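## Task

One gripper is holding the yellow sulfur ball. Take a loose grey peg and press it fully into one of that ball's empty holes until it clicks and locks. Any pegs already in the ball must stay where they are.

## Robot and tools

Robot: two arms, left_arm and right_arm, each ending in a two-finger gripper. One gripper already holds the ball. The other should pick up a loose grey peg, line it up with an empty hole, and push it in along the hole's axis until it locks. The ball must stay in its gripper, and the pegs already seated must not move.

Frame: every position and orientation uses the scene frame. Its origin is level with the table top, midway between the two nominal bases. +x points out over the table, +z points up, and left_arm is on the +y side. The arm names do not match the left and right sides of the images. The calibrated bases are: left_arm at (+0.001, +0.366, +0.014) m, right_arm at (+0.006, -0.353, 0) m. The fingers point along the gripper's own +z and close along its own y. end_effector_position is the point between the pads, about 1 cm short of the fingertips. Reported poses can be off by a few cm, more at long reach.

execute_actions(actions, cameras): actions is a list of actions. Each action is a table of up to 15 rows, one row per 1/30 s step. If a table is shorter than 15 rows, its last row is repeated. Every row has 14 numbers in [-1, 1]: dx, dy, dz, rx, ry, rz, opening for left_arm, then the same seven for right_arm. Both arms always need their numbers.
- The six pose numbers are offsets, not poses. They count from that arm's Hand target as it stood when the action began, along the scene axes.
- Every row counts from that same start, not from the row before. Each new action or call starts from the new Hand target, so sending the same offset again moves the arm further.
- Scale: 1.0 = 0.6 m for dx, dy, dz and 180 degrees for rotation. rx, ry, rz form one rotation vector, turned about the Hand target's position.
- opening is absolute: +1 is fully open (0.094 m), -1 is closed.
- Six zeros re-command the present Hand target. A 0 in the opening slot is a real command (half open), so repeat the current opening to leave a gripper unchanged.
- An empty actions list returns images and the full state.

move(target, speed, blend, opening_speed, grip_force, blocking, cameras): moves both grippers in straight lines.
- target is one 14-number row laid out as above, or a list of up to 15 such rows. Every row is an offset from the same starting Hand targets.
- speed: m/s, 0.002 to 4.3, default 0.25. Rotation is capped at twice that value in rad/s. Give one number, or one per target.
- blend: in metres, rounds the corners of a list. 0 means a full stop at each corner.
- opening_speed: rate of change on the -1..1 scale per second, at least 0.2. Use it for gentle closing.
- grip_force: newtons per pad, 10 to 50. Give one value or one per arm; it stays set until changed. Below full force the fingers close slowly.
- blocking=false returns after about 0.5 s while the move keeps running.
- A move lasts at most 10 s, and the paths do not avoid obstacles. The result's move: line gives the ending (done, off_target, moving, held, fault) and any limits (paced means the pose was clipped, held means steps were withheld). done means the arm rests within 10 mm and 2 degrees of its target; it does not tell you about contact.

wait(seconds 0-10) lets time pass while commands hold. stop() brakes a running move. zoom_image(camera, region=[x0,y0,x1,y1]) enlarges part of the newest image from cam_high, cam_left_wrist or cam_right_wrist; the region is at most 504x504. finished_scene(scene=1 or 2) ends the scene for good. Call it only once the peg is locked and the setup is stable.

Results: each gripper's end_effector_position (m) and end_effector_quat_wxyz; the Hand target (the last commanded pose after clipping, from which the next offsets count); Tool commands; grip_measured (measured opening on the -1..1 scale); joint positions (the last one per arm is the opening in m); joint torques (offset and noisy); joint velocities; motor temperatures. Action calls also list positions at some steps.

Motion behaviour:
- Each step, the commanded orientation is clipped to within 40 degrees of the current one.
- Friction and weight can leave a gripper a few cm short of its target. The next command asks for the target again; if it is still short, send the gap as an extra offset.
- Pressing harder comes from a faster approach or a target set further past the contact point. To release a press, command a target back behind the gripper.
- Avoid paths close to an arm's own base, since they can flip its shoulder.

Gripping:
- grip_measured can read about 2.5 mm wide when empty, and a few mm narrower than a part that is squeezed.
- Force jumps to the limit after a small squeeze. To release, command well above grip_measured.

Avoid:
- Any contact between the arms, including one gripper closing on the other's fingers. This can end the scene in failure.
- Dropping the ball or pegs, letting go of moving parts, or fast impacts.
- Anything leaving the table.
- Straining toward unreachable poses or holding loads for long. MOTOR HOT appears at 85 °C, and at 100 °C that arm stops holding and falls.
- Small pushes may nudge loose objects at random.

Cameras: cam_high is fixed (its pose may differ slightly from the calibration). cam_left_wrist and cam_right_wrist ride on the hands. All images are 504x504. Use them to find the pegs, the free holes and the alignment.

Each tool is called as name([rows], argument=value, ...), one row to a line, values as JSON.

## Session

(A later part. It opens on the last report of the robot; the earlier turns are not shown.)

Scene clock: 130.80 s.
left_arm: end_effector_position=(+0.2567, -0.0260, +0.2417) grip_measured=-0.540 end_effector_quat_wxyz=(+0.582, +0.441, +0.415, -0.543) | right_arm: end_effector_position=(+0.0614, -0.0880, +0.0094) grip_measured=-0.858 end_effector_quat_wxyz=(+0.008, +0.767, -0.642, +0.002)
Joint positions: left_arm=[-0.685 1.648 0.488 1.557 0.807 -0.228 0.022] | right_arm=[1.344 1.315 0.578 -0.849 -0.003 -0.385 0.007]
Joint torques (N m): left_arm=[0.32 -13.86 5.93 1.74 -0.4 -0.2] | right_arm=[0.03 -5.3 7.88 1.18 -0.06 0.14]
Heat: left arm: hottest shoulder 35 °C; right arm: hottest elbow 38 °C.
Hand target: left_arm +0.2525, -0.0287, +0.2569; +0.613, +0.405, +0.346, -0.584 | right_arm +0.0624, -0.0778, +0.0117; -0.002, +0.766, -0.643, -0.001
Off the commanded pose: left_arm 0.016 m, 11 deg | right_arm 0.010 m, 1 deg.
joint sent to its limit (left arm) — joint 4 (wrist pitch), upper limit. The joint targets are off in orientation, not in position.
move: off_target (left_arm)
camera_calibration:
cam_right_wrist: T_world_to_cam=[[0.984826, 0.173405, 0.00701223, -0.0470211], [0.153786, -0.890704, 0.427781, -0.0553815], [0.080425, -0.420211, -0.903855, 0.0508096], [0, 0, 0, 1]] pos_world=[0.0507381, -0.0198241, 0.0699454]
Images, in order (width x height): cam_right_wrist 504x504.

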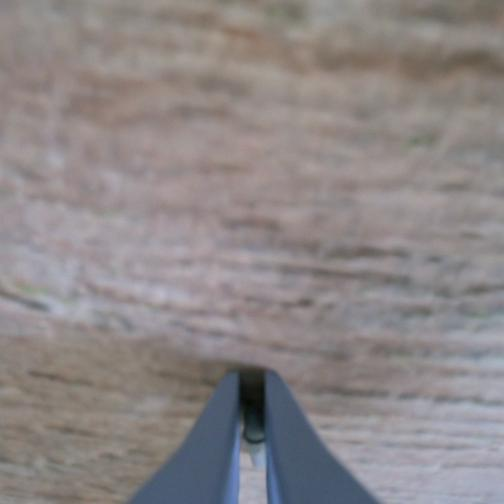

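move(target=[0,0,0,0,0,0,-0.682579,0,0,0,0,0,0,-0.97], opening_speed=0.2, cameras=["cam_right_wrist"])

zoom_image(camera="cam_right_wrist", region=[180, 350, 330, 500])

Scene clock: 132.93 s.
left_arm: end_effector_position=(+0.2567, -0.0260, +0.2417) grip_measured=-0.540 end_effector_quat_wxyz=(+0.582, +0.441, +0.415, -0.543) | right_arm: end_effector_position=(+0.0614, -0.0880, +0.0094) grip_measured=-0.955 end_effector_quat_wxyz=(+0.008, +0.767, -0.642, +0.002)
Joint positions: left_arm=[-0.685 1.648 0.488 1.557 0.807 -0.228 0.022] | right_arm=[1.344 1.315 0.578 -0.849 -0.003 -0.385 0.002]
Joint torques (N m): left_arm=[0.5 -13.98 5.93 1.77 -0.39 -0.21] | right_arm=[0.03 -5.36 7.87 1.18 -0.04 0.13]
Heat: left arm: hottest shoulder 35 °C; right arm: hottest elbow 38 °C.
Hand target: left_arm +0.2525, -0.0287, +0.2569; +0.613, +0.405, +0.346, -0.584 | right_arm +0.0624, -0.0779, +0.0117; -0.002, +0.766, -0.643, -0.001
Off the commanded pose: left_arm 0.016 m, 11 deg | right_arm 0.010 m, 1 deg.
joint sent to its limit (left arm) — joint 4 (wrist pitch), upper limit. The joint targets are off in orientation, not in position.
move: off_target (left_arm)
camera_calibration:
cam_right_wrist: T_world_to_cam=[[0.984826, 0.173405, 0.00701223, -0.0470211], [0.153786, -0.890704, 0.427781, -0.0553815], [0.080425, -0.420211, -0.903855, 0.0508096], [0, 0, 0, 1]] pos_world=[0.0507381, -0.0198241, 0.0699454]
Images, in order (width x height): cam_right_wrist 504x504.

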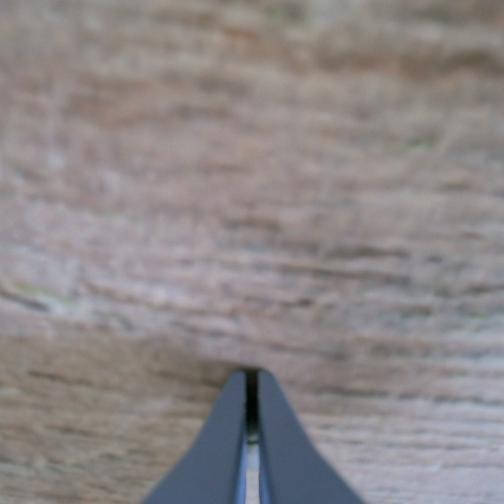

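Scaled by 3.360 from the camera's 504x504 image, which has a finer 720x720 frame.

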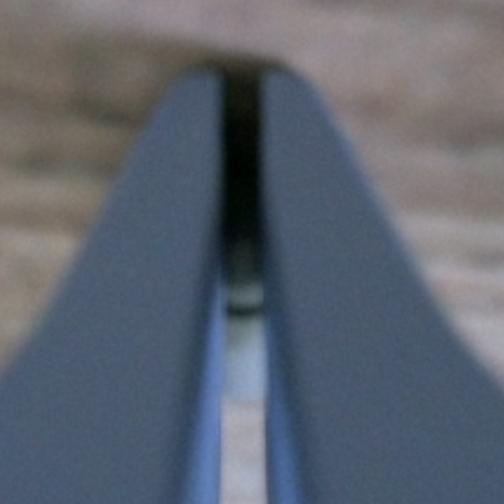

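move([
  [0,0,0,0,0,0,-0.682579,0,0,0,0,0,0,-1],
  [0,0,0,0,0,0,-0.682579,0,0,0.1,0,0,0,-1],
], speed=0.1, cameras=["cam_right_wrist"])

zoom_image(camera="cam_right_wrist", region=[180, 350, 330, 500])

Scene clock: 137.13 s.
left_arm: end_effector_position=(+0.2567, -0.0260, +0.2417) grip_measured=-0.540 end_effector_quat_wxyz=(+0.582, +0.441, +0.415, -0.543) | right_arm: end_effector_position=(+0.0598, -0.0958, +0.0556) grip_measured=-0.958 end_effector_quat_wxyz=(+0.018, +0.767, -0.642, +0.008)
Joint positions: left_arm=[-0.685 1.648 0.488 1.557 0.807 -0.228 0.022] | right_arm=[1.344 1.206 0.639 -1.042 -0.003 -0.385 0.002]
Joint torques (N m): left_arm=[0.32 -13.86 5.93 1.76 -0.42 -0.21] | right_arm=[0.21 -6.12 10.99 0.27 -0.06 0.14]
Heat: left arm: hottest shoulder 35 °C; right arm: hottest elbow 38 °C.
Hand target: left_arm +0.2525, -0.0287, +0.2569; +0.613, +0.405, +0.346, -0.584 | right_arm +0.0624, -0.0778, +0.0718; -0.002, +0.766, -0.643, -0.002
Off the commanded pose: left_arm 0.016 m, 11 deg | right_arm 0.024 m, 2 deg.
joint sent to its limit (left arm) — joint 4 (wrist pitch), upper limit. The joint targets are off in orientation, not in position.
move: off_target (left_arm, right_arm)
camera_calibration:
cam_right_wrist: T_world_to_cam=[[0.984838, 0.173466, -0.00164954, -0.043926], [0.155879, -0.880738, 0.447215, -0.0821082], [0.0761239, -0.440692, -0.894425, 0.0871531], [0, 0, 0, 1]] pos_world=[0.0494246, -0.0262885, 0.1146]
Images, in order (width x height): cam_right_wrist 504x504.

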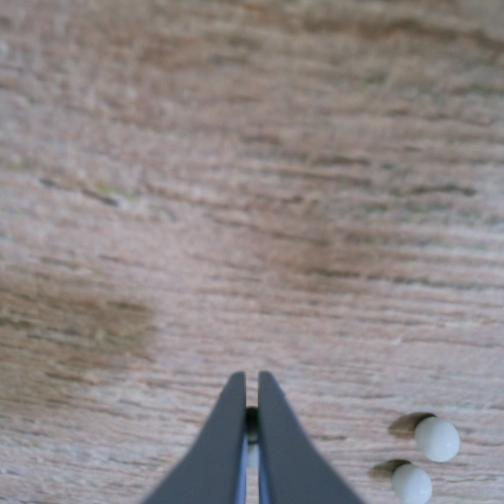

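Scaled by 3.360 from the camera's 504x504 image, which has a finer 720x720 frame.

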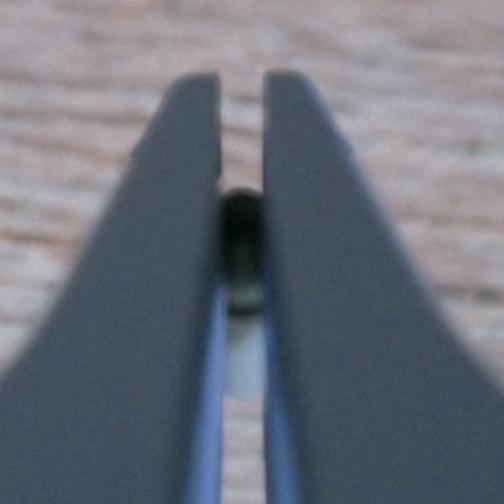

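move(target=[-0.004,0,0,0.1318,0.067,0.182,-0.682579,0.3127,-0.3203,0.297,0.2361,-0.1228,-0.3941,-1], speed=0.15, cameras=["all"])

Scene clock: 151.47 s.
left_arm: end_effector_position=(+0.2536, -0.0254, +0.2452) grip_measured=-0.540 end_effector_quat_wxyz=(+0.609, +0.341, +0.628, -0.344) | right_arm: end_effector_position=(+0.2380, -0.2711, +0.2166) grip_measured=-0.958 end_effector_quat_wxyz=(+0.340, -0.208, +0.914, +0.080)
Joint positions: left_arm=[-0.952 1.204 0.412 0.772 0.026 -0.016 0.022] | right_arm=[0.222 0.439 0.575 -1.006 -0.14 -0.156 0.002]
Joint torques (N m): left_arm=[0.26 -10.05 9.06 1.33 -0.22 0.06] | right_arm=[-1.14 1.73 14.43 2.95 -0.28 0.16]
Heat: left arm: hottest shoulder 35 °C; right arm: hottest elbow 39 °C.
Hand target: left_arm +0.2499, -0.0288, +0.2568; +0.617, +0.345, +0.617, -0.345 | right_arm +0.2500, -0.2700, +0.2501; +0.374, -0.200, +0.902, +0.082
Off the commanded pose: left_arm 0.013 m, 2 deg | right_arm 0.035 m, 4 deg.
move: off_target (left_arm, right_arm)
camera_calibration:
cam_left_wrist: T_world_to_cam=[[-0.845373, -0.534177, 0.000054498, 0.19975], [-0.233465, 0.369383, -0.899473, 0.32589], [0.480457, -0.760402, -0.436977, 0.0478254], [0, 0, 0, 1]] pos_world=[0.221969, 0.0226906, 0.314016]
cam_right_wrist: T_world_to_cam=[[0.424201, -0.905553, 0.00521965, -0.349389], [-0.868711, -0.408557, -0.280041, 0.193094], [0.255725, 0.114259, -0.959974, 0.262296], [0, 0, 0, 1]] pos_world=[0.248878, -0.26747, 0.307695]

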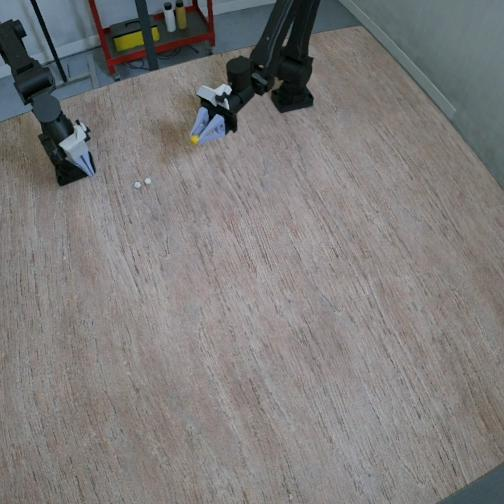

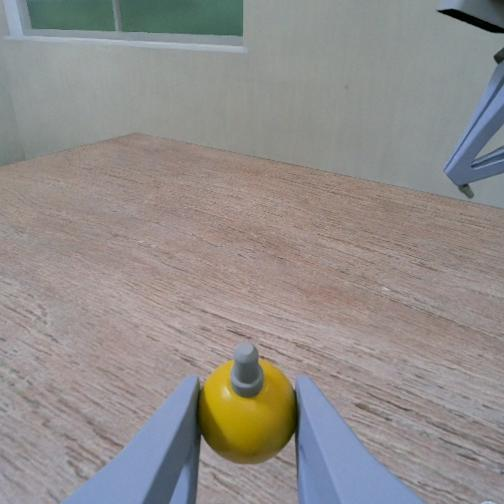

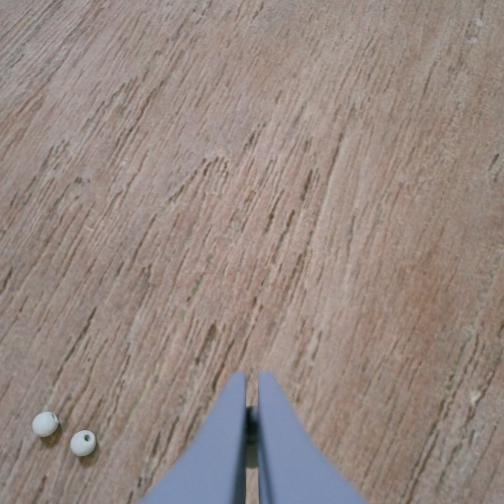

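zoom_image(camera="cam_left_wrist", region=[424, 130, 504, 210])

Scaled by 6.300 from the camera's 504x504 image, which has a finer 720x720 frame.

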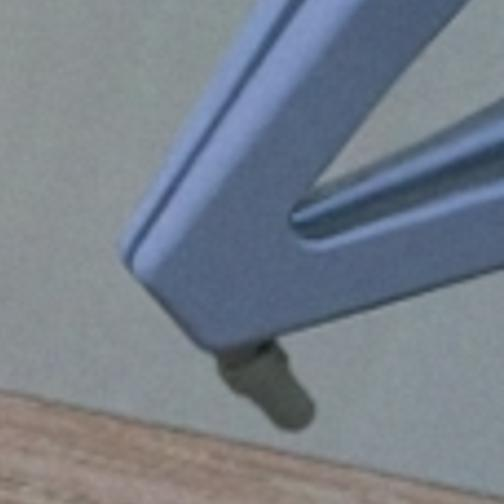

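move(target=[0,0,0,0,0,0,-0.682579,0.12,0.225,0.05,0.5056,0.0512,-0.1667,-1], speed=0.15, cameras=["all"])

Scene clock: 162.07 s.
left_arm: end_effector_position=(+0.2537, -0.0253, +0.2452) grip_measured=-0.540 end_effector_quat_wxyz=(+0.609, +0.341, +0.628, -0.344) | right_arm: end_effector_position=(+0.3221, -0.1384, +0.2746) grip_measured=-0.958 end_effector_quat_wxyz=(+0.347, +0.346, +0.624, +0.609)
Joint positions: left_arm=[-0.952 1.204 0.412 0.772 0.026 -0.016 0.022] | right_arm=[0.62 0.731 0.314 0.399 0.092 1.561 0.002]
Joint torques (N m): left_arm=[0.09 -9.82 9.03 1.28 -0.24 0.06] | right_arm=[0.32 -0.5 9.81 3.58 -0.04 0.11]
Heat: left arm: hottest shoulder 35 °C; right arm: hottest elbow 39 °C.
Hand target: left_arm +0.2500, -0.0288, +0.2568; +0.617, +0.345, +0.617, -0.345 | right_arm +0.3219, -0.1350, +0.2800; +0.345, +0.345, +0.617, +0.618
Off the commanded pose: left_arm 0.013 m, 2 deg | right_arm 0.006 m, 1 deg.
move: off_target (left_arm)
camera_calibration:
cam_left_wrist: T_world_to_cam=[[-0.845167, -0.534502, 0.0000176506, 0.19981], [-0.233581, 0.369314, -0.89947, 0.32594], [0.480762, -0.760207, -0.436982, 0.0477062], [0, 0, 0, 1]] pos_world=[0.222071, 0.0226913, 0.314016]
cam_right_wrist: T_world_to_cam=[[-0.0244478, -0.0254988, -0.999376, 0.276991], [-0.827923, 0.56081, 0.00594456, 0.379055], [0.560309, 0.827552, -0.0348216, 0.0278269], [0, 0, 0, 1]] pos_world=[0.305009, -0.228543, 0.275534]

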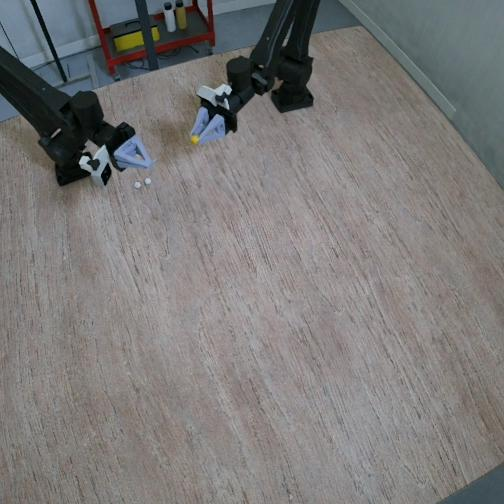

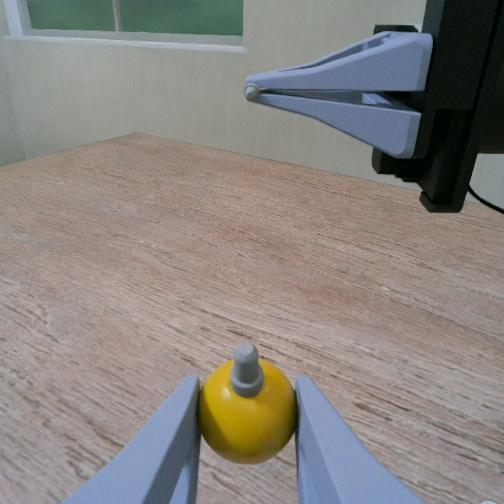

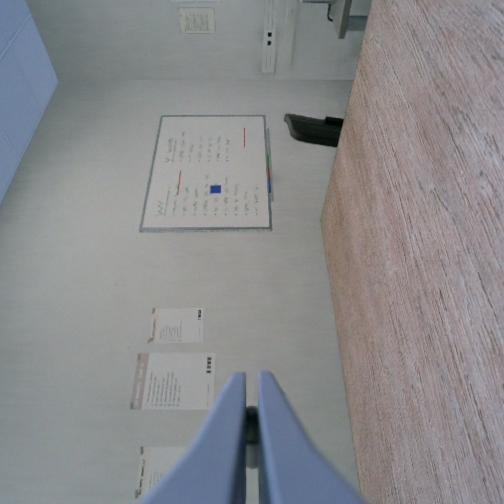

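zoom_image(camera="cam_left_wrist", region=[230, 60, 290, 120])

zoom_image(camera="cam_high", region=[140, 140, 180, 180])

zoom_image(camera="cam_right_wrist", region=[200, 370, 300, 470])

Scaled by 8.400 from the camera's 504x504 image, which has a finer 720x720 frame.

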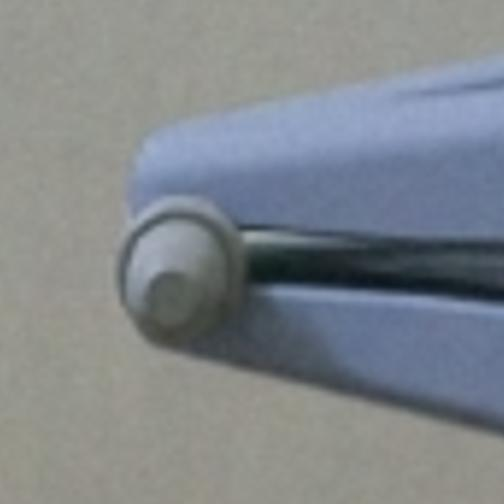

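Scaled by 12.600 from the camera's 504x504 image, which has a finer 720x720 frame.

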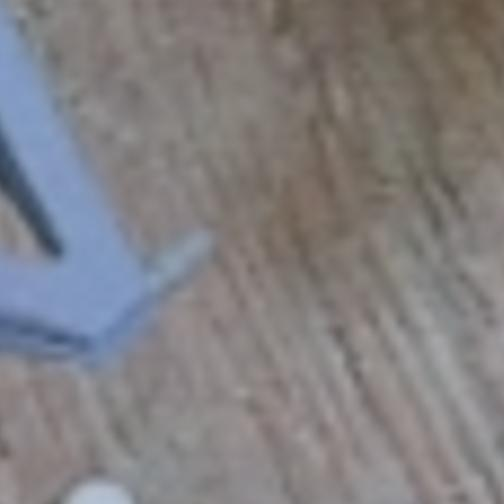

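Scaled by 5.040 from the camera's 504x504 image, which has a finer 720x720 frame.

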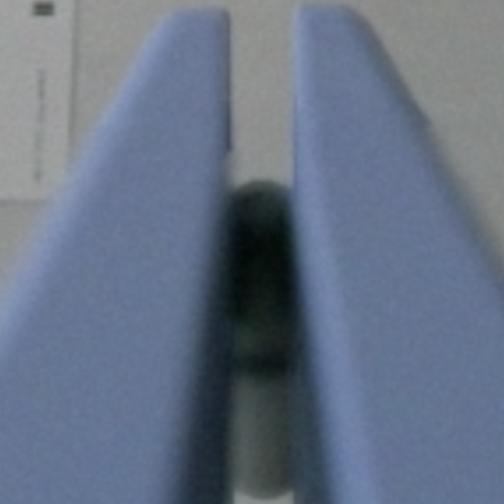

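move(target=[0,0,0,0,0,0,-0.682579,-0.0353,0.0565,-0.0833,0.0274,0.0169,0.0222,-1], speed=0.1, cameras=["cam_left_wrist","cam_high"])

zoom_image(camera="cam_left_wrist", region=[220, 150, 300, 230])

Scene clock: 180.80 s.
left_arm: end_effector_position=(+0.2537, -0.0253, +0.2452) grip_measured=-0.540 end_effector_quat_wxyz=(+0.609, +0.341, +0.628, -0.344) | right_arm: end_effector_position=(+0.3015, -0.1044, +0.2254) grip_measured=-0.958 end_effector_quat_wxyz=(+0.295, +0.355, +0.617, +0.637)
Joint positions: left_arm=[-0.952 1.204 0.412 0.772 0.026 -0.016 0.022] | right_arm=[0.749 0.914 0.225 0.675 0.152 1.662 0.002]
Joint torques (N m): left_arm=[0.21 -9.88 9.06 1.32 -0.23 0.06] | right_arm=[0.32 -1.55 8.5 3.49 -0.03 0.08]
Heat: left arm: hottest shoulder 35 °C; right arm: hottest elbow 40 °C.
Hand target: left_arm +0.2500, -0.0288, +0.2568; +0.617, +0.345, +0.617, -0.345 | right_arm +0.3008, -0.1011, +0.2301; +0.291, +0.354, +0.611, +0.646
Off the commanded pose: left_arm 0.013 m, 2 deg | right_arm 0.006 m, 1 deg.
move: off_target (left_arm)
camera_calibration:
cam_left_wrist: T_world_to_cam=[[-0.845167, -0.534502, 0.0000176506, 0.19981], [-0.233581, 0.369314, -0.89947, 0.32594], [0.480762, -0.760207, -0.436982, 0.0477062], [0, 0, 0, 1]] pos_world=[0.222071, 0.0226913, 0.314016]
Images, in order (width x height): cam_high 504x504, cam_left_wrist 504x504.

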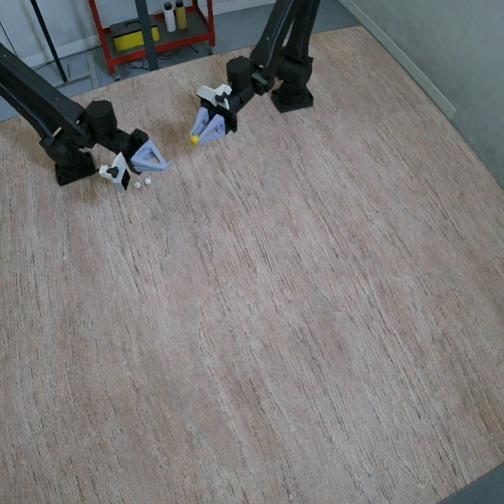

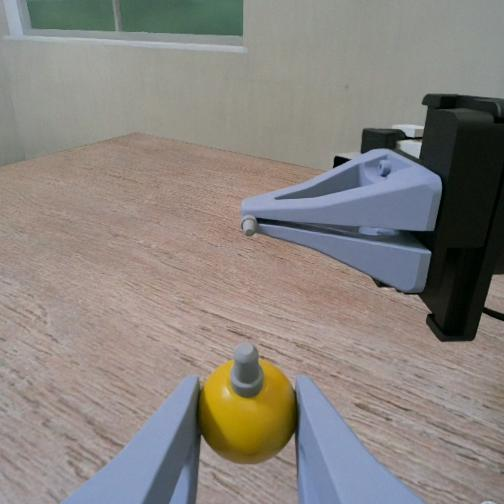

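Scaled by 6.300 from the camera's 504x504 image, which has a finer 720x720 frame.

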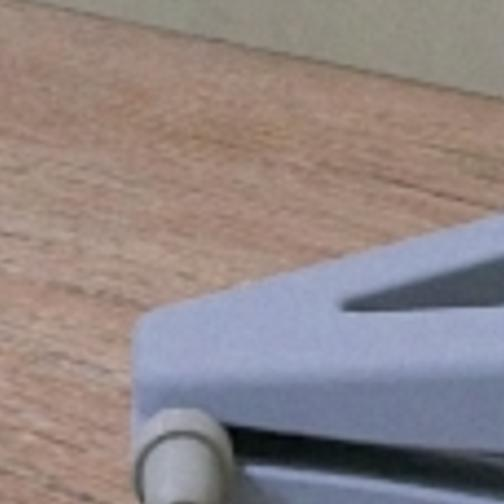

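zoom_image(camera="cam_left_wrist", region=[225, 200, 275, 250])

zoom_image(camera="cam_high", region=[150, 120, 210, 180])

Scaled by 10.080 from the camera's 504x504 image, which has a finer 720x720 frame.

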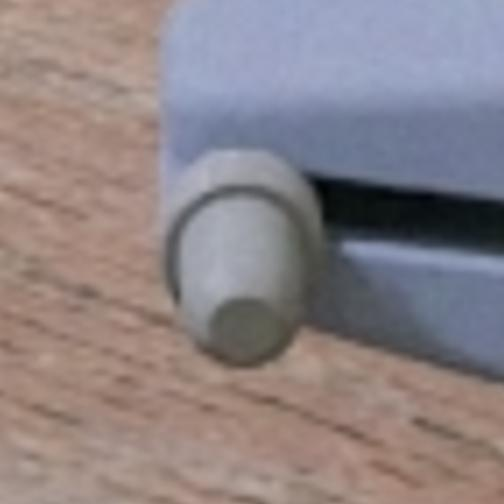

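Scaled by 8.400 from the camera's 504x504 image, which has a finer 720x720 frame.

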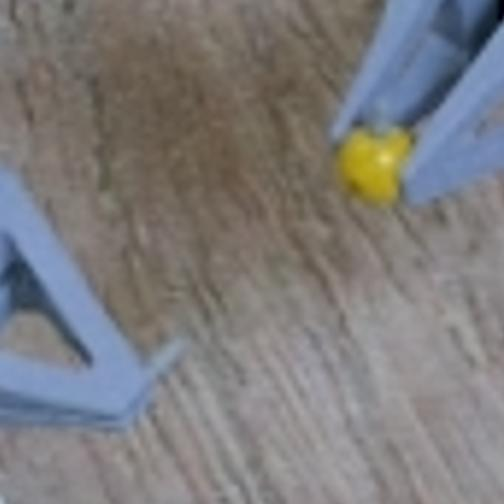

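move(target=[0,0,0,0,0,0,-0.682579,-0.0267,-0.0333,0,0,0,0.3,-1], speed=0.25, cameras=["cam_right_wrist"])

Scene clock: 197.10 s.
left_arm: end_effector_position=(+0.2537, -0.0253, +0.2452) grip_measured=-0.540 end_effector_quat_wxyz=(+0.609, +0.341, +0.628, -0.344) | right_arm: end_effector_position=(+0.2709, -0.1218, +0.2153) grip_measured=-0.958 end_effector_quat_wxyz=(-0.049, +0.050, +0.709, +0.702)
Joint positions: left_arm=[-0.952 1.204 0.412 0.772 0.026 -0.016 0.022] | right_arm=[0.195 1.194 0.342 0.809 -1.356 1.67 0.002]
Joint torques (N m): left_arm=[0.5 -9.82 9.02 1.24 -0.24 0.06] | right_arm=[-1.08 -3.84 10.3 2.92 -0.24 0.09]
Heat: left arm: hottest shoulder 35 °C; right arm: hottest elbow 40 °C.
Hand target: left_arm +0.2500, -0.0288, +0.2568; +0.617, +0.345, +0.617, -0.345 | right_arm +0.2847, -0.1210, +0.2301; -0.034, +0.038, +0.705, +0.708
Off the commanded pose: left_arm 0.013 m, 2 deg | right_arm 0.020 m, 2 deg.
move: off_target (left_arm, right_arm)
camera_calibration:
cam_right_wrist: T_world_to_cam=[[-0.142922, -0.0247336, -0.989425, 0.246909], [-0.899529, -0.413727, 0.140279, 0.199471], [-0.412822, 0.910065, 0.036882, 0.298936], [0, 0, 0, 1]] pos_world=[0.338126, -0.183418, 0.205291]
Images, in order (width x height): cam_right_wrist 504x504.

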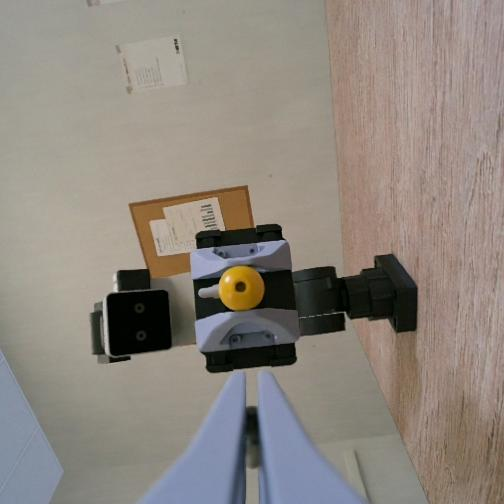

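Excellent view of the hole.

zoom_image(camera="cam_right_wrist", region=[200, 250, 280, 330])

Scaled by 6.300 from the camera's 504x504 image, which has a finer 720x720 frame.

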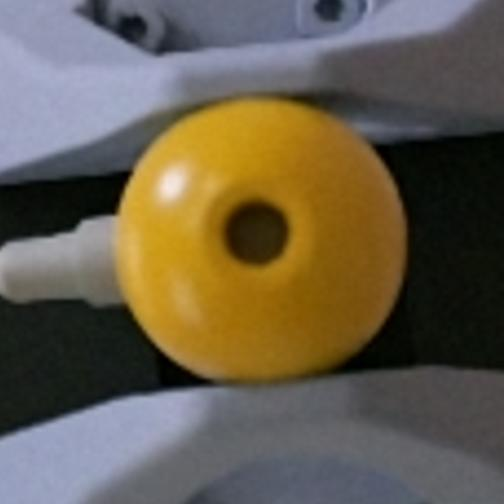

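move([
  [0,0,0,0,0,0,-0.682579,0.0267,0.0333,-0.003,0,0,-0.3083,-1],
  [0,0,0,0,0,0,-0.682579,-0.0192,0.1065,-0.0112,0,0,-0.3083,-1],
], speed=[0.25,0.08], cameras=["cam_left_wrist","cam_high"])

zoom_image(camera="cam_left_wrist", region=[200, 290, 300, 390])

zoom_image(camera="cam_high", region=[165, 120, 215, 170])

Scene clock: 209.87 s.
left_arm: end_effector_position=(+0.2537, -0.0253, +0.2452) grip_measured=-0.540 end_effector_quat_wxyz=(+0.609, +0.341, +0.628, -0.344) | right_arm: end_effector_position=(+0.2676, -0.0710, +0.1991) grip_measured=-0.958 end_effector_quat_wxyz=(+0.300, +0.367, +0.624, +0.621)
Joint positions: left_arm=[-0.952 1.204 0.412 0.772 0.026 -0.016 0.022] | right_arm=[0.989 1.024 0.21 0.76 0.418 1.674 0.002]
Joint torques (N m): left_arm=[0.15 -9.88 9.2 1.24 -0.21 0.08] | right_arm=[0.38 -1.96 11.1 3.41 -0.03 0]
Heat: left arm: hottest shoulder 35 °C; right arm: hottest elbow 40 °C.
Hand target: left_arm +0.2500, -0.0288, +0.2568; +0.617, +0.345, +0.617, -0.345 | right_arm +0.2732, -0.0572, +0.2232; +0.300, +0.362, +0.606, +0.642
Off the commanded pose: left_arm 0.013 m, 2 deg | right_arm 0.029 m, 3 deg.
move: off_target (left_arm, right_arm)
camera_calibration:
cam_left_wrist: T_world_to_cam=[[-0.845167, -0.534502, 0.0000176506, 0.19981], [-0.233581, 0.369314, -0.89947, 0.32594], [0.480762, -0.760207, -0.436982, 0.0477062], [0, 0, 0, 1]] pos_world=[0.222071, 0.0226913, 0.314016]
Images, in order (width x height): cam_high 504x504, cam_left_wrist 504x504.

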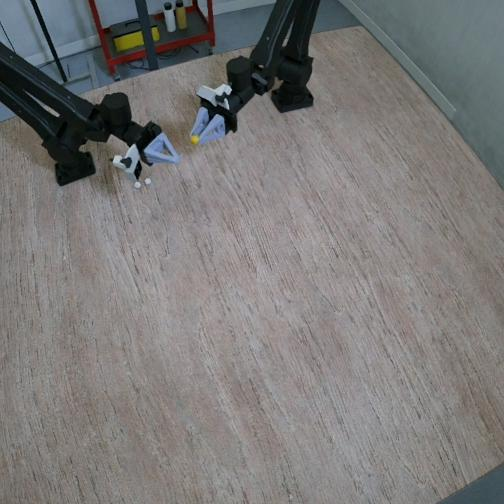

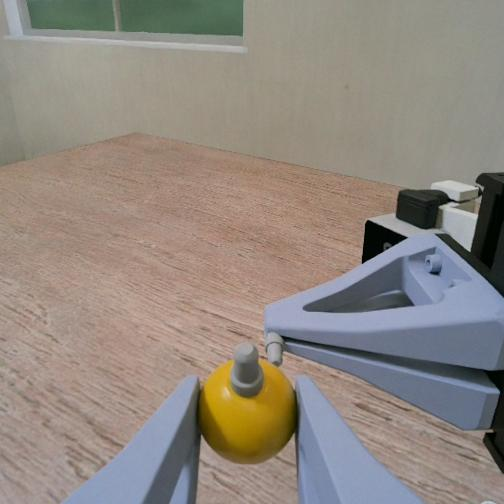

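Scaled by 5.040 from the camera's 504x504 image, which has a finer 720x720 frame.

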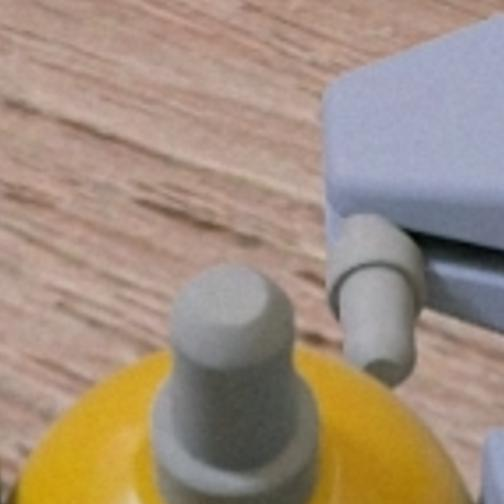

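Scaled by 10.080 from the camera's 504x504 image, which has a finer 720x720 frame.

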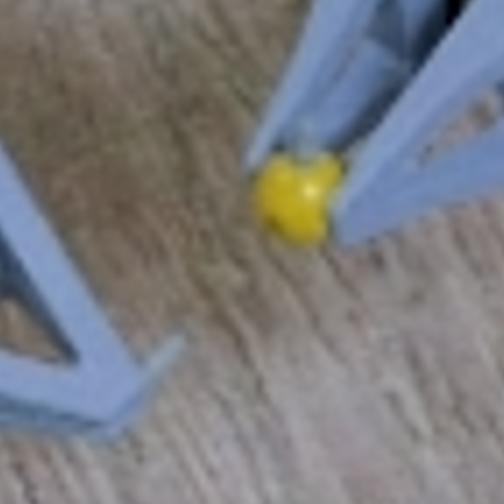

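move(target=[0,0,0,0,0,0,-0.682579,0.01,0.0067,0.025,0,0,0,-1], speed=0.05, cameras=["cam_left_wrist"])

zoom_image(camera="cam_left_wrist", region=[200, 270, 300, 370])

Scene clock: 212.30 s.
left_arm: end_effector_position=(+0.2537, -0.0253, +0.2452) grip_measured=-0.540 end_effector_quat_wxyz=(+0.609, +0.341, +0.628, -0.344) | right_arm: end_effector_position=(+0.2712, -0.0630, +0.2141) grip_measured=-0.958 end_effector_quat_wxyz=(+0.298, +0.364, +0.621, +0.627)
Joint positions: left_arm=[-0.952 1.204 0.412 0.772 0.026 -0.016 0.022] | right_arm=[0.989 1.005 0.246 0.717 0.41 1.674 0.002]
Joint torques (N m): left_arm=[0.32 -9.82 9.06 1.21 -0.23 0.06] | right_arm=[-0.5 -3.25 11.63 2.19 -0.19 -0.02]
Heat: left arm: hottest shoulder 35 °C; right arm: hottest elbow 40 °C.
Hand target: left_arm +0.2500, -0.0288, +0.2568; +0.617, +0.345, +0.617, -0.345 | right_arm +0.2792, -0.0531, +0.2383; +0.300, +0.362, +0.606, +0.642
Off the commanded pose: left_arm 0.013 m, 2 deg | right_arm 0.027 m, 3 deg.
move: off_target (left_arm, right_arm)
camera_calibration:
cam_left_wrist: T_world_to_cam=[[-0.845167, -0.534502, 0.0000176506, 0.19981], [-0.233581, 0.369314, -0.89947, 0.32594], [0.480762, -0.760207, -0.436982, 0.0477062], [0, 0, 0, 1]] pos_world=[0.222071, 0.0226913, 0.314016]
Images, in order (width x height): cam_left_wrist 504x504.

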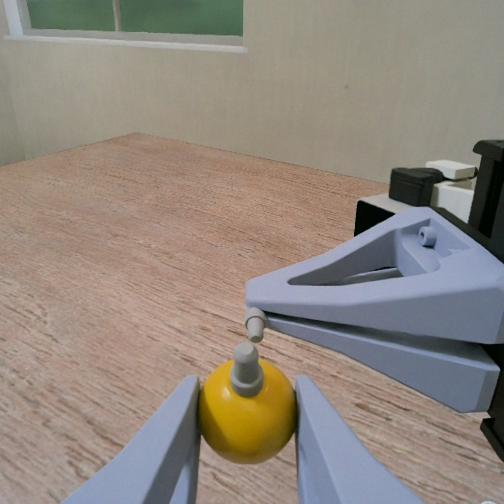

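Scaled by 5.040 from the camera's 504x504 image, which has a finer 720x720 frame.

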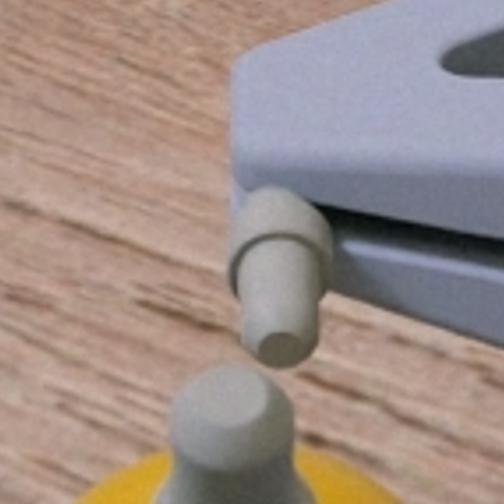

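move(target=[0,0,0,-0.262,0.426,0,-0.682579,0.003,0.0015,0,0,0,0,-1], speed=0.15, cameras=["cam_left_wrist","cam_high"])

Scene clock: 230.53 s.
left_arm: end_effector_position=(+0.2537, -0.0253, +0.2452) grip_measured=-0.540 end_effector_quat_wxyz=(+0.198, -0.192, +0.688, -0.671) | right_arm: end_effector_position=(+0.2711, -0.0619, +0.2155) grip_measured=-0.958 end_effector_quat_wxyz=(+0.296, +0.363, +0.622, +0.628)
Joint positions: left_arm=[-0.952 1.204 0.412 0.772 0.026 -1.556 0.022] | right_arm=[0.989 1.003 0.249 0.715 0.406 1.674 0.002]
Joint torques (N m): left_arm=[0.26 -9.99 8.99 1.29 -0.22 -0.16] | right_arm=[-0.85 -2.61 11.73 2.44 -0.19 -0.02]
Motor temperatures (°C): left_arm=[31 35 35 30 32 29 33] | right_arm=[31 31 42 30 31 32 34]
Heat: left arm: hottest shoulder 35 °C; right arm: hottest elbow 42 °C.
Hand target: left_arm +0.2500, -0.0288, +0.2568; +0.192, -0.193, +0.680, -0.681 | right_arm +0.2810, -0.0522, +0.2382; +0.300, +0.362, +0.606, +0.642
Off the commanded pose: left_arm 0.013 m, 2 deg | right_arm 0.027 m, 2 deg.
move: off_target (left_arm, right_arm)
camera_calibration:
cam_left_wrist: T_world_to_cam=[[-0.012704, -0.0381782, 0.99919, -0.243773], [-0.991661, -0.127678, -0.0174867, 0.289478], [0.128242, -0.991081, -0.0362378, 0.0330217], [0, 0, 0, 1]] pos_world=[0.279733, 0.0603805, 0.249834]
Images, in order (width x height): cam_high 504x504, cam_left_wrist 504x504.

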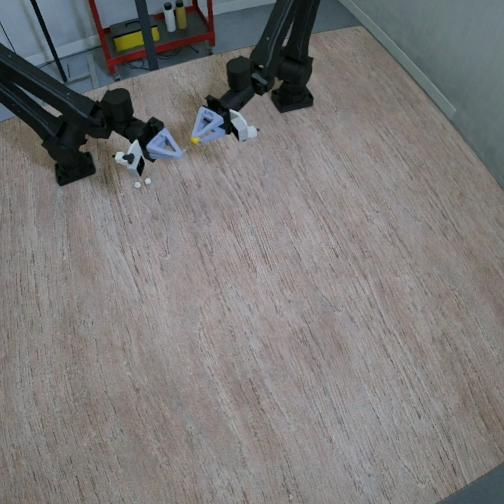

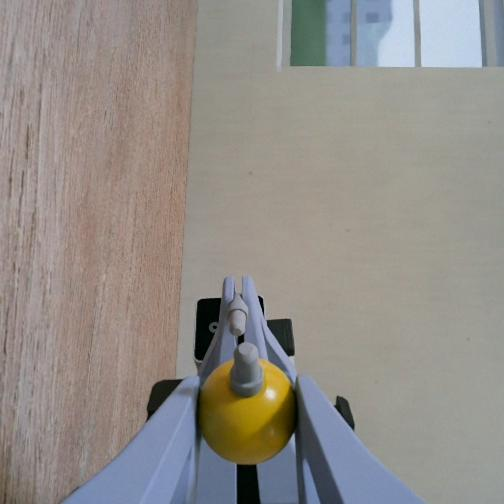

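zoom_image(camera="cam_left_wrist", region=[190, 270, 290, 370])

Scaled by 5.040 from the camera's 504x504 image, which has a finer 720x720 frame.

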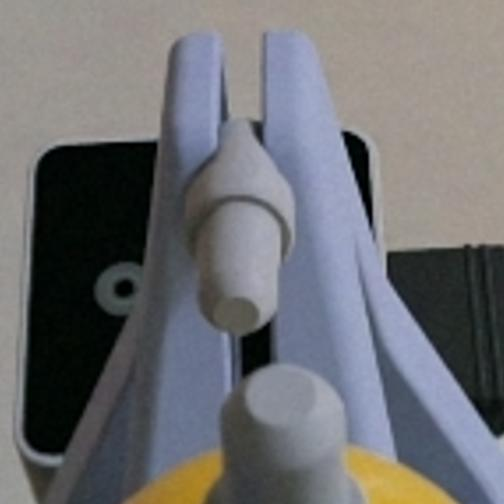

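move(target=[0,0,0,0,0,0,-0.682579,0.002,0.001,0.006,0,0,0,-1], speed=0.05)

Scene clock: 235.57 s.
left_arm: end_effector_position=(+0.2537, -0.0253, +0.2452) grip_measured=-0.540 end_effector_quat_wxyz=(+0.198, -0.193, +0.688, -0.671) | right_arm: end_effector_position=(+0.2728, -0.0604, +0.2174) grip_measured=-0.958 end_effector_quat_wxyz=(+0.296, +0.363, +0.622, +0.627)
Joint positions: left_arm=[-0.952 1.204 0.412 0.772 0.026 -1.557 0.022] | right_arm=[0.986 1.003 0.257 0.705 0.403 1.674 0.002]
Joint torques (N m): left_arm=[0.56 -10.17 9.01 1.33 -0.23 -0.14] | right_arm=[-1.03 -3.25 11.74 2.14 -0.19 -0.02]
Heat: left arm: hottest shoulder 35 °C; right arm: hottest elbow 41 °C.
Hand target: left_arm +0.2500, -0.0288, +0.2568; +0.192, -0.193, +0.680, -0.681 | right_arm +0.2823, -0.0517, +0.2418; +0.300, +0.362, +0.606, +0.642
Off the commanded pose: left_arm 0.013 m, 2 deg | right_arm 0.028 m, 3 deg.
move: off_target (left_arm, right_arm)

move(target=[0,0,0,0,0,0,-0.682579,-0.0132,0.0193,0.0042,0,0,0,-1], speed=0.05, cameras=["cam_left_wrist"])

zoom_image(camera="cam_left_wrist", region=[190, 290, 290, 390])

Scene clock: 238.07 s.
left_arm: end_effector_position=(+0.2537, -0.0253, +0.2452) grip_measured=-0.540 end_effector_quat_wxyz=(+0.198, -0.193, +0.688, -0.671) | right_arm: end_effector_position=(+0.2694, -0.0536, +0.2235) grip_measured=-0.958 end_effector_quat_wxyz=(+0.300, +0.366, +0.617, +0.628)
Joint positions: left_arm=[-0.952 1.204 0.412 0.772 0.026 -1.557 0.022] | right_arm=[1.022 1.008 0.274 0.701 0.45 1.674 0.002]
Joint torques (N m): left_arm=[0.44 -9.99 9.02 1.35 -0.21 -0.13] | right_arm=[0.44 -2.37 11.77 2.32 -0.04 -0.01]
Heat: left arm: hottest shoulder 35 °C; right arm: hottest elbow 41 °C.
Hand target: left_arm +0.2500, -0.0288, +0.2568; +0.192, -0.193, +0.680, -0.681 | right_arm +0.2743, -0.0400, +0.2444; +0.300, +0.362, +0.606, +0.642
Off the commanded pose: left_arm 0.013 m, 2 deg | right_arm 0.025 m, 2 deg.
move: off_target (left_arm, right_arm)
camera_calibration:
cam_left_wrist: T_world_to_cam=[[-0.012054, -0.037698, 0.999216, -0.243993], [-0.99167, -0.127708, -0.0167811, 0.289307], [0.12824, -0.991095, -0.0358445, 0.0329254], [0, 0, 0, 1]] pos_world=[0.279733, 0.0603808, 0.249837]
Images, in order (width x height): cam_left_wrist 504x504.

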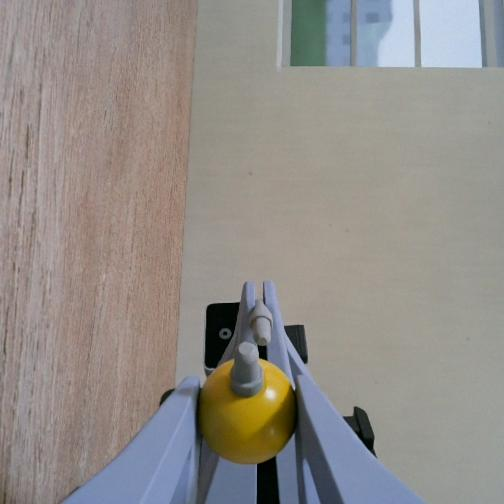

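Scaled by 5.040 from the camera's 504x504 image, which has a finer 720x720 frame.

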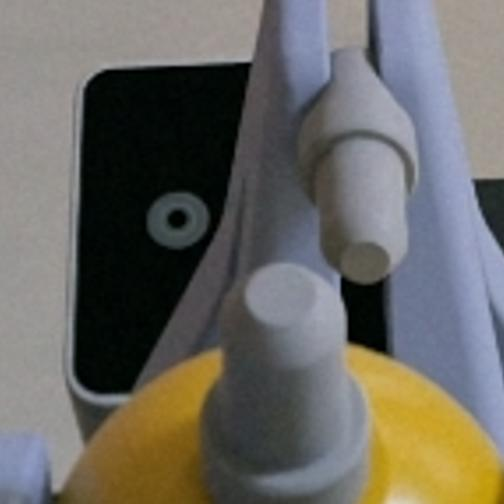

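move(target=[0,0,0,0,0,0,-0.682579,-0.007,0.005,-0.009,0,0,0,-1], speed=0.04)

Scene clock: 240.70 s.
left_arm: end_effector_position=(+0.2537, -0.0253, +0.2452) grip_measured=-0.540 end_effector_quat_wxyz=(+0.198, -0.193, +0.688, -0.671) | right_arm: end_effector_position=(+0.2665, -0.0496, +0.2166) grip_measured=-0.958 end_effector_quat_wxyz=(+0.301, +0.366, +0.623, +0.622)
Joint positions: left_arm=[-0.952 1.204 0.412 0.772 0.026 -1.557 0.022] | right_arm=[1.042 1.03 0.274 0.707 0.471 1.674 0.002]
Joint torques (N m): left_arm=[0.32 -9.99 9.05 1.26 -0.22 -0.14] | right_arm=[0.56 -2.61 11.11 3.38 -0.02 -0.03]
Heat: left arm: hottest shoulder 35 °C; right arm: hottest elbow 42 °C.
Hand target: left_arm +0.2500, -0.0288, +0.2568; +0.192, -0.193, +0.680, -0.681 | right_arm +0.2702, -0.0371, +0.2389; +0.300, +0.362, +0.606, +0.642
Off the commanded pose: left_arm 0.013 m, 2 deg | right_arm 0.026 m, 3 deg.
move: off_target (left_arm, right_arm)

move(target=[0,0,0,0,0,0,-0.682579,-0.003,-0.001,0.008,0,0,0,-1], speed=0.04, cameras=["cam_left_wrist"])

zoom_image(camera="cam_left_wrist", region=[190, 290, 290, 390])

Scene clock: 243.47 s.
left_arm: end_effector_position=(+0.2537, -0.0253, +0.2452) grip_measured=-0.540 end_effector_quat_wxyz=(+0.198, -0.193, +0.688, -0.671) | right_arm: end_effector_position=(+0.2651, -0.0496, +0.2195) grip_measured=-0.958 end_effector_quat_wxyz=(+0.301, +0.366, +0.620, +0.625)
Joint positions: left_arm=[-0.952 1.204 0.412 0.772 0.026 -1.557 0.022] | right_arm=[1.047 1.022 0.274 0.706 0.476 1.674 0.002]
Joint torques (N m): left_arm=[0.26 -9.93 9.14 1.28 -0.21 -0.13] | right_arm=[0.56 -3.84 11.48 2.13 -0.04 -0.02]
Heat: left arm: hottest shoulder 35 °C; right arm: hottest elbow 42 °C.
Hand target: left_arm +0.2500, -0.0288, +0.2568; +0.192, -0.193, +0.680, -0.681 | right_arm +0.2683, -0.0376, +0.2438; +0.300, +0.362, +0.606, +0.642
Off the commanded pose: left_arm 0.013 m, 2 deg | right_arm 0.027 m, 3 deg.
move: off_target (left_arm, right_arm)
camera_calibration:
cam_left_wrist: T_world_to_cam=[[-0.012054, -0.037698, 0.999216, -0.243993], [-0.99167, -0.127708, -0.0167811, 0.289307], [0.12824, -0.991095, -0.0358445, 0.0329254], [0, 0, 0, 1]] pos_world=[0.279733, 0.0603808, 0.249837]
Images, in order (width x height): cam_left_wrist 504x504.

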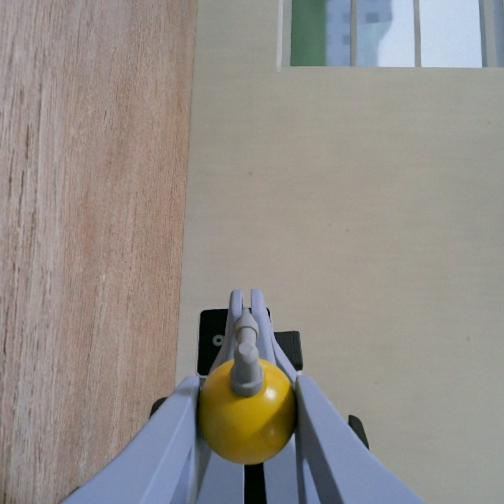

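Scaled by 5.040 from the camera's 504x504 image, which has a finer 720x720 frame.

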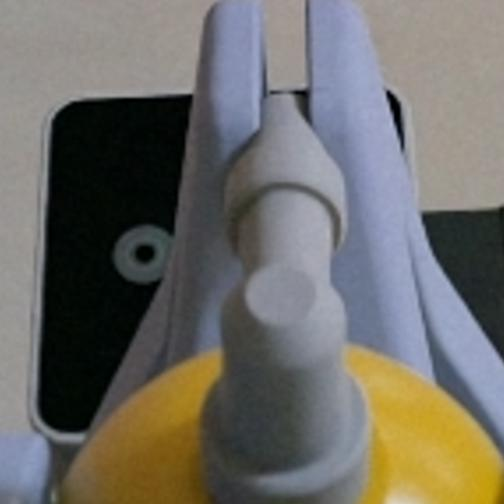

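move(target=[0,0,0,0.262,-0.426,0,-0.682579,0,0,0,0,0,0,-1], speed=0.2, cameras=["cam_left_wrist"])

zoom_image(camera="cam_left_wrist", region=[200, 310, 300, 410])

Scene clock: 251.57 s.
left_arm: end_effector_position=(+0.2537, -0.0253, +0.2452) grip_measured=-0.540 end_effector_quat_wxyz=(+0.609, +0.340, +0.628, -0.344) | right_arm: end_effector_position=(+0.2651, -0.0497, +0.2195) grip_measured=-0.958 end_effector_quat_wxyz=(+0.301, +0.366, +0.621, +0.625)
Joint positions: left_arm=[-0.952 1.204 0.412 0.772 0.024 -0.017 0.022] | right_arm=[1.047 1.022 0.274 0.706 0.476 1.674 0.002]
Joint torques (N m): left_arm=[0.5 -10.29 9.06 1.22 -0.19 0.05] | right_arm=[0.44 -3.72 11.48 2.19 -0.02 -0.03]
Heat: left arm: hottest shoulder 35 °C; right arm: hottest elbow 43 °C.
Hand target: left_arm +0.2500, -0.0287, +0.2568; +0.617, +0.345, +0.617, -0.345 | right_arm +0.2683, -0.0376, +0.2438; +0.300, +0.362, +0.606, +0.642
Off the commanded pose: left_arm 0.013 m, 2 deg | right_arm 0.027 m, 3 deg.
move: off_target (left_arm, right_arm)
camera_calibration:
cam_left_wrist: T_world_to_cam=[[-0.84475, -0.535161, 0.000777748, 0.199494], [-0.234451, 0.368774, -0.899466, 0.326145], [0.481072, -0.760006, -0.436991, 0.0476353], [0, 0, 0, 1]] pos_world=[0.222072, 0.0226909, 0.314017]
Images, in order (width x height): cam_left_wrist 504x504.

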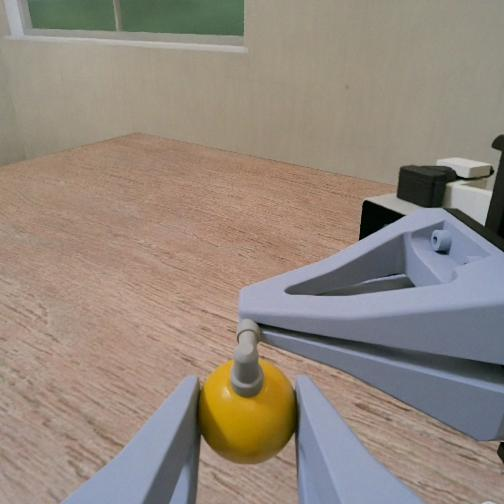

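Scaled by 5.040 from the camera's 504x504 image, which has a finer 720x720 frame.

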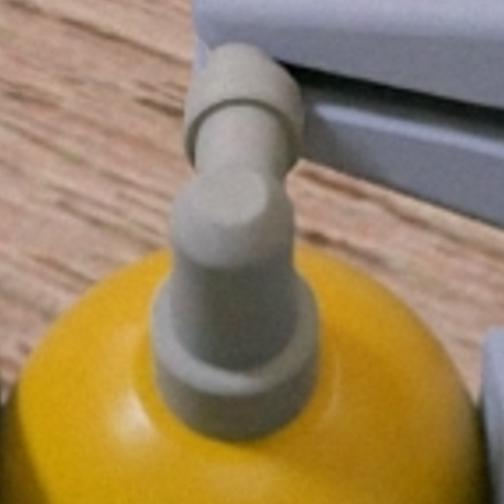

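move(target=[0,0,0,0,0,0,-0.682579,-0.0062,0.0099,0.0002,0,0,0,-1], speed=0.03, cameras=["cam_left_wrist"])

zoom_image(camera="cam_left_wrist", region=[200, 310, 300, 410])

Scene clock: 253.87 s.
left_arm: end_effector_position=(+0.2537, -0.0253, +0.2452) grip_measured=-0.540 end_effector_quat_wxyz=(+0.609, +0.341, +0.628, -0.344) | right_arm: end_effector_position=(+0.2605, -0.0457, +0.2225) grip_measured=-0.958 end_effector_quat_wxyz=(+0.301, +0.365, +0.618, +0.627)
Joint positions: left_arm=[-0.952 1.204 0.412 0.772 0.024 -0.016 0.022] | right_arm=[1.071 1.021 0.279 0.706 0.501 1.674 0.002]
Joint torques (N m): left_arm=[0.38 -10.11 9.02 1.26 -0.18 0.08] | right_arm=[0.56 -2.55 11.73 2.45 -0.03 -0.01]
Heat: left arm: hottest elbow 36 °C; right arm: hottest elbow 43 °C.
Hand target: left_arm +0.2500, -0.0287, +0.2568; +0.617, +0.345, +0.617, -0.345 | right_arm +0.2647, -0.0317, +0.2440; +0.300, +0.362, +0.606, +0.642
Off the commanded pose: left_arm 0.013 m, 2 deg | right_arm 0.026 m, 2 deg.
move: off_target (left_arm, right_arm)
camera_calibration:
cam_left_wrist: T_world_to_cam=[[-0.844736, -0.535183, 0.000019689, 0.199648], [-0.233885, 0.369132, -0.899466, 0.325987], [0.481371, -0.759816, -0.43699, 0.0476122], [0, 0, 0, 1]] pos_world=[0.221974, 0.0226926, 0.314016]
Images, in order (width x height): cam_left_wrist 504x504.

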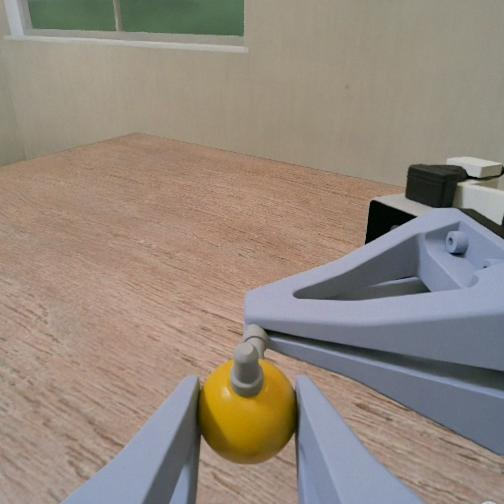

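Scaled by 5.040 from the camera's 504x504 image, which has a finer 720x720 frame.

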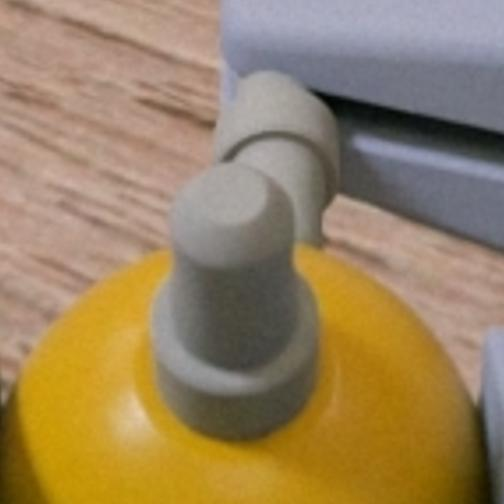

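move(target=[0,0,0,0,0,0,-0.682579,0.0042,-0.0015,-0.006,0,0,0,-1], speed=0.03)

Scene clock: 257.67 s.
left_arm: end_effector_position=(+0.2537, -0.0253, +0.2452) grip_measured=-0.540 end_effector_quat_wxyz=(+0.609, +0.341, +0.628, -0.344) | right_arm: end_effector_position=(+0.2605, -0.0436, +0.2173) grip_measured=-0.958 end_effector_quat_wxyz=(+0.300, +0.364, +0.624, +0.623)
Joint positions: left_arm=[-0.952 1.204 0.412 0.772 0.024 -0.016 0.022] | right_arm=[1.072 1.035 0.279 0.706 0.495 1.674 0.002]
Joint torques (N m): left_arm=[0.5 -10.05 9.02 1.32 -0.19 0.06] | right_arm=[-0.44 -2.84 11.25 3.37 -0.19 -0.02]
Heat: left arm: hottest elbow 36 °C; right arm: hottest elbow 43 °C.
Hand target: left_arm +0.2500, -0.0287, +0.2568; +0.617, +0.345, +0.617, -0.345 | right_arm +0.2671, -0.0326, +0.2404; +0.300, +0.362, +0.606, +0.642
Off the commanded pose: left_arm 0.013 m, 2 deg | right_arm 0.026 m, 3 deg.
move: off_target (left_arm, right_arm)


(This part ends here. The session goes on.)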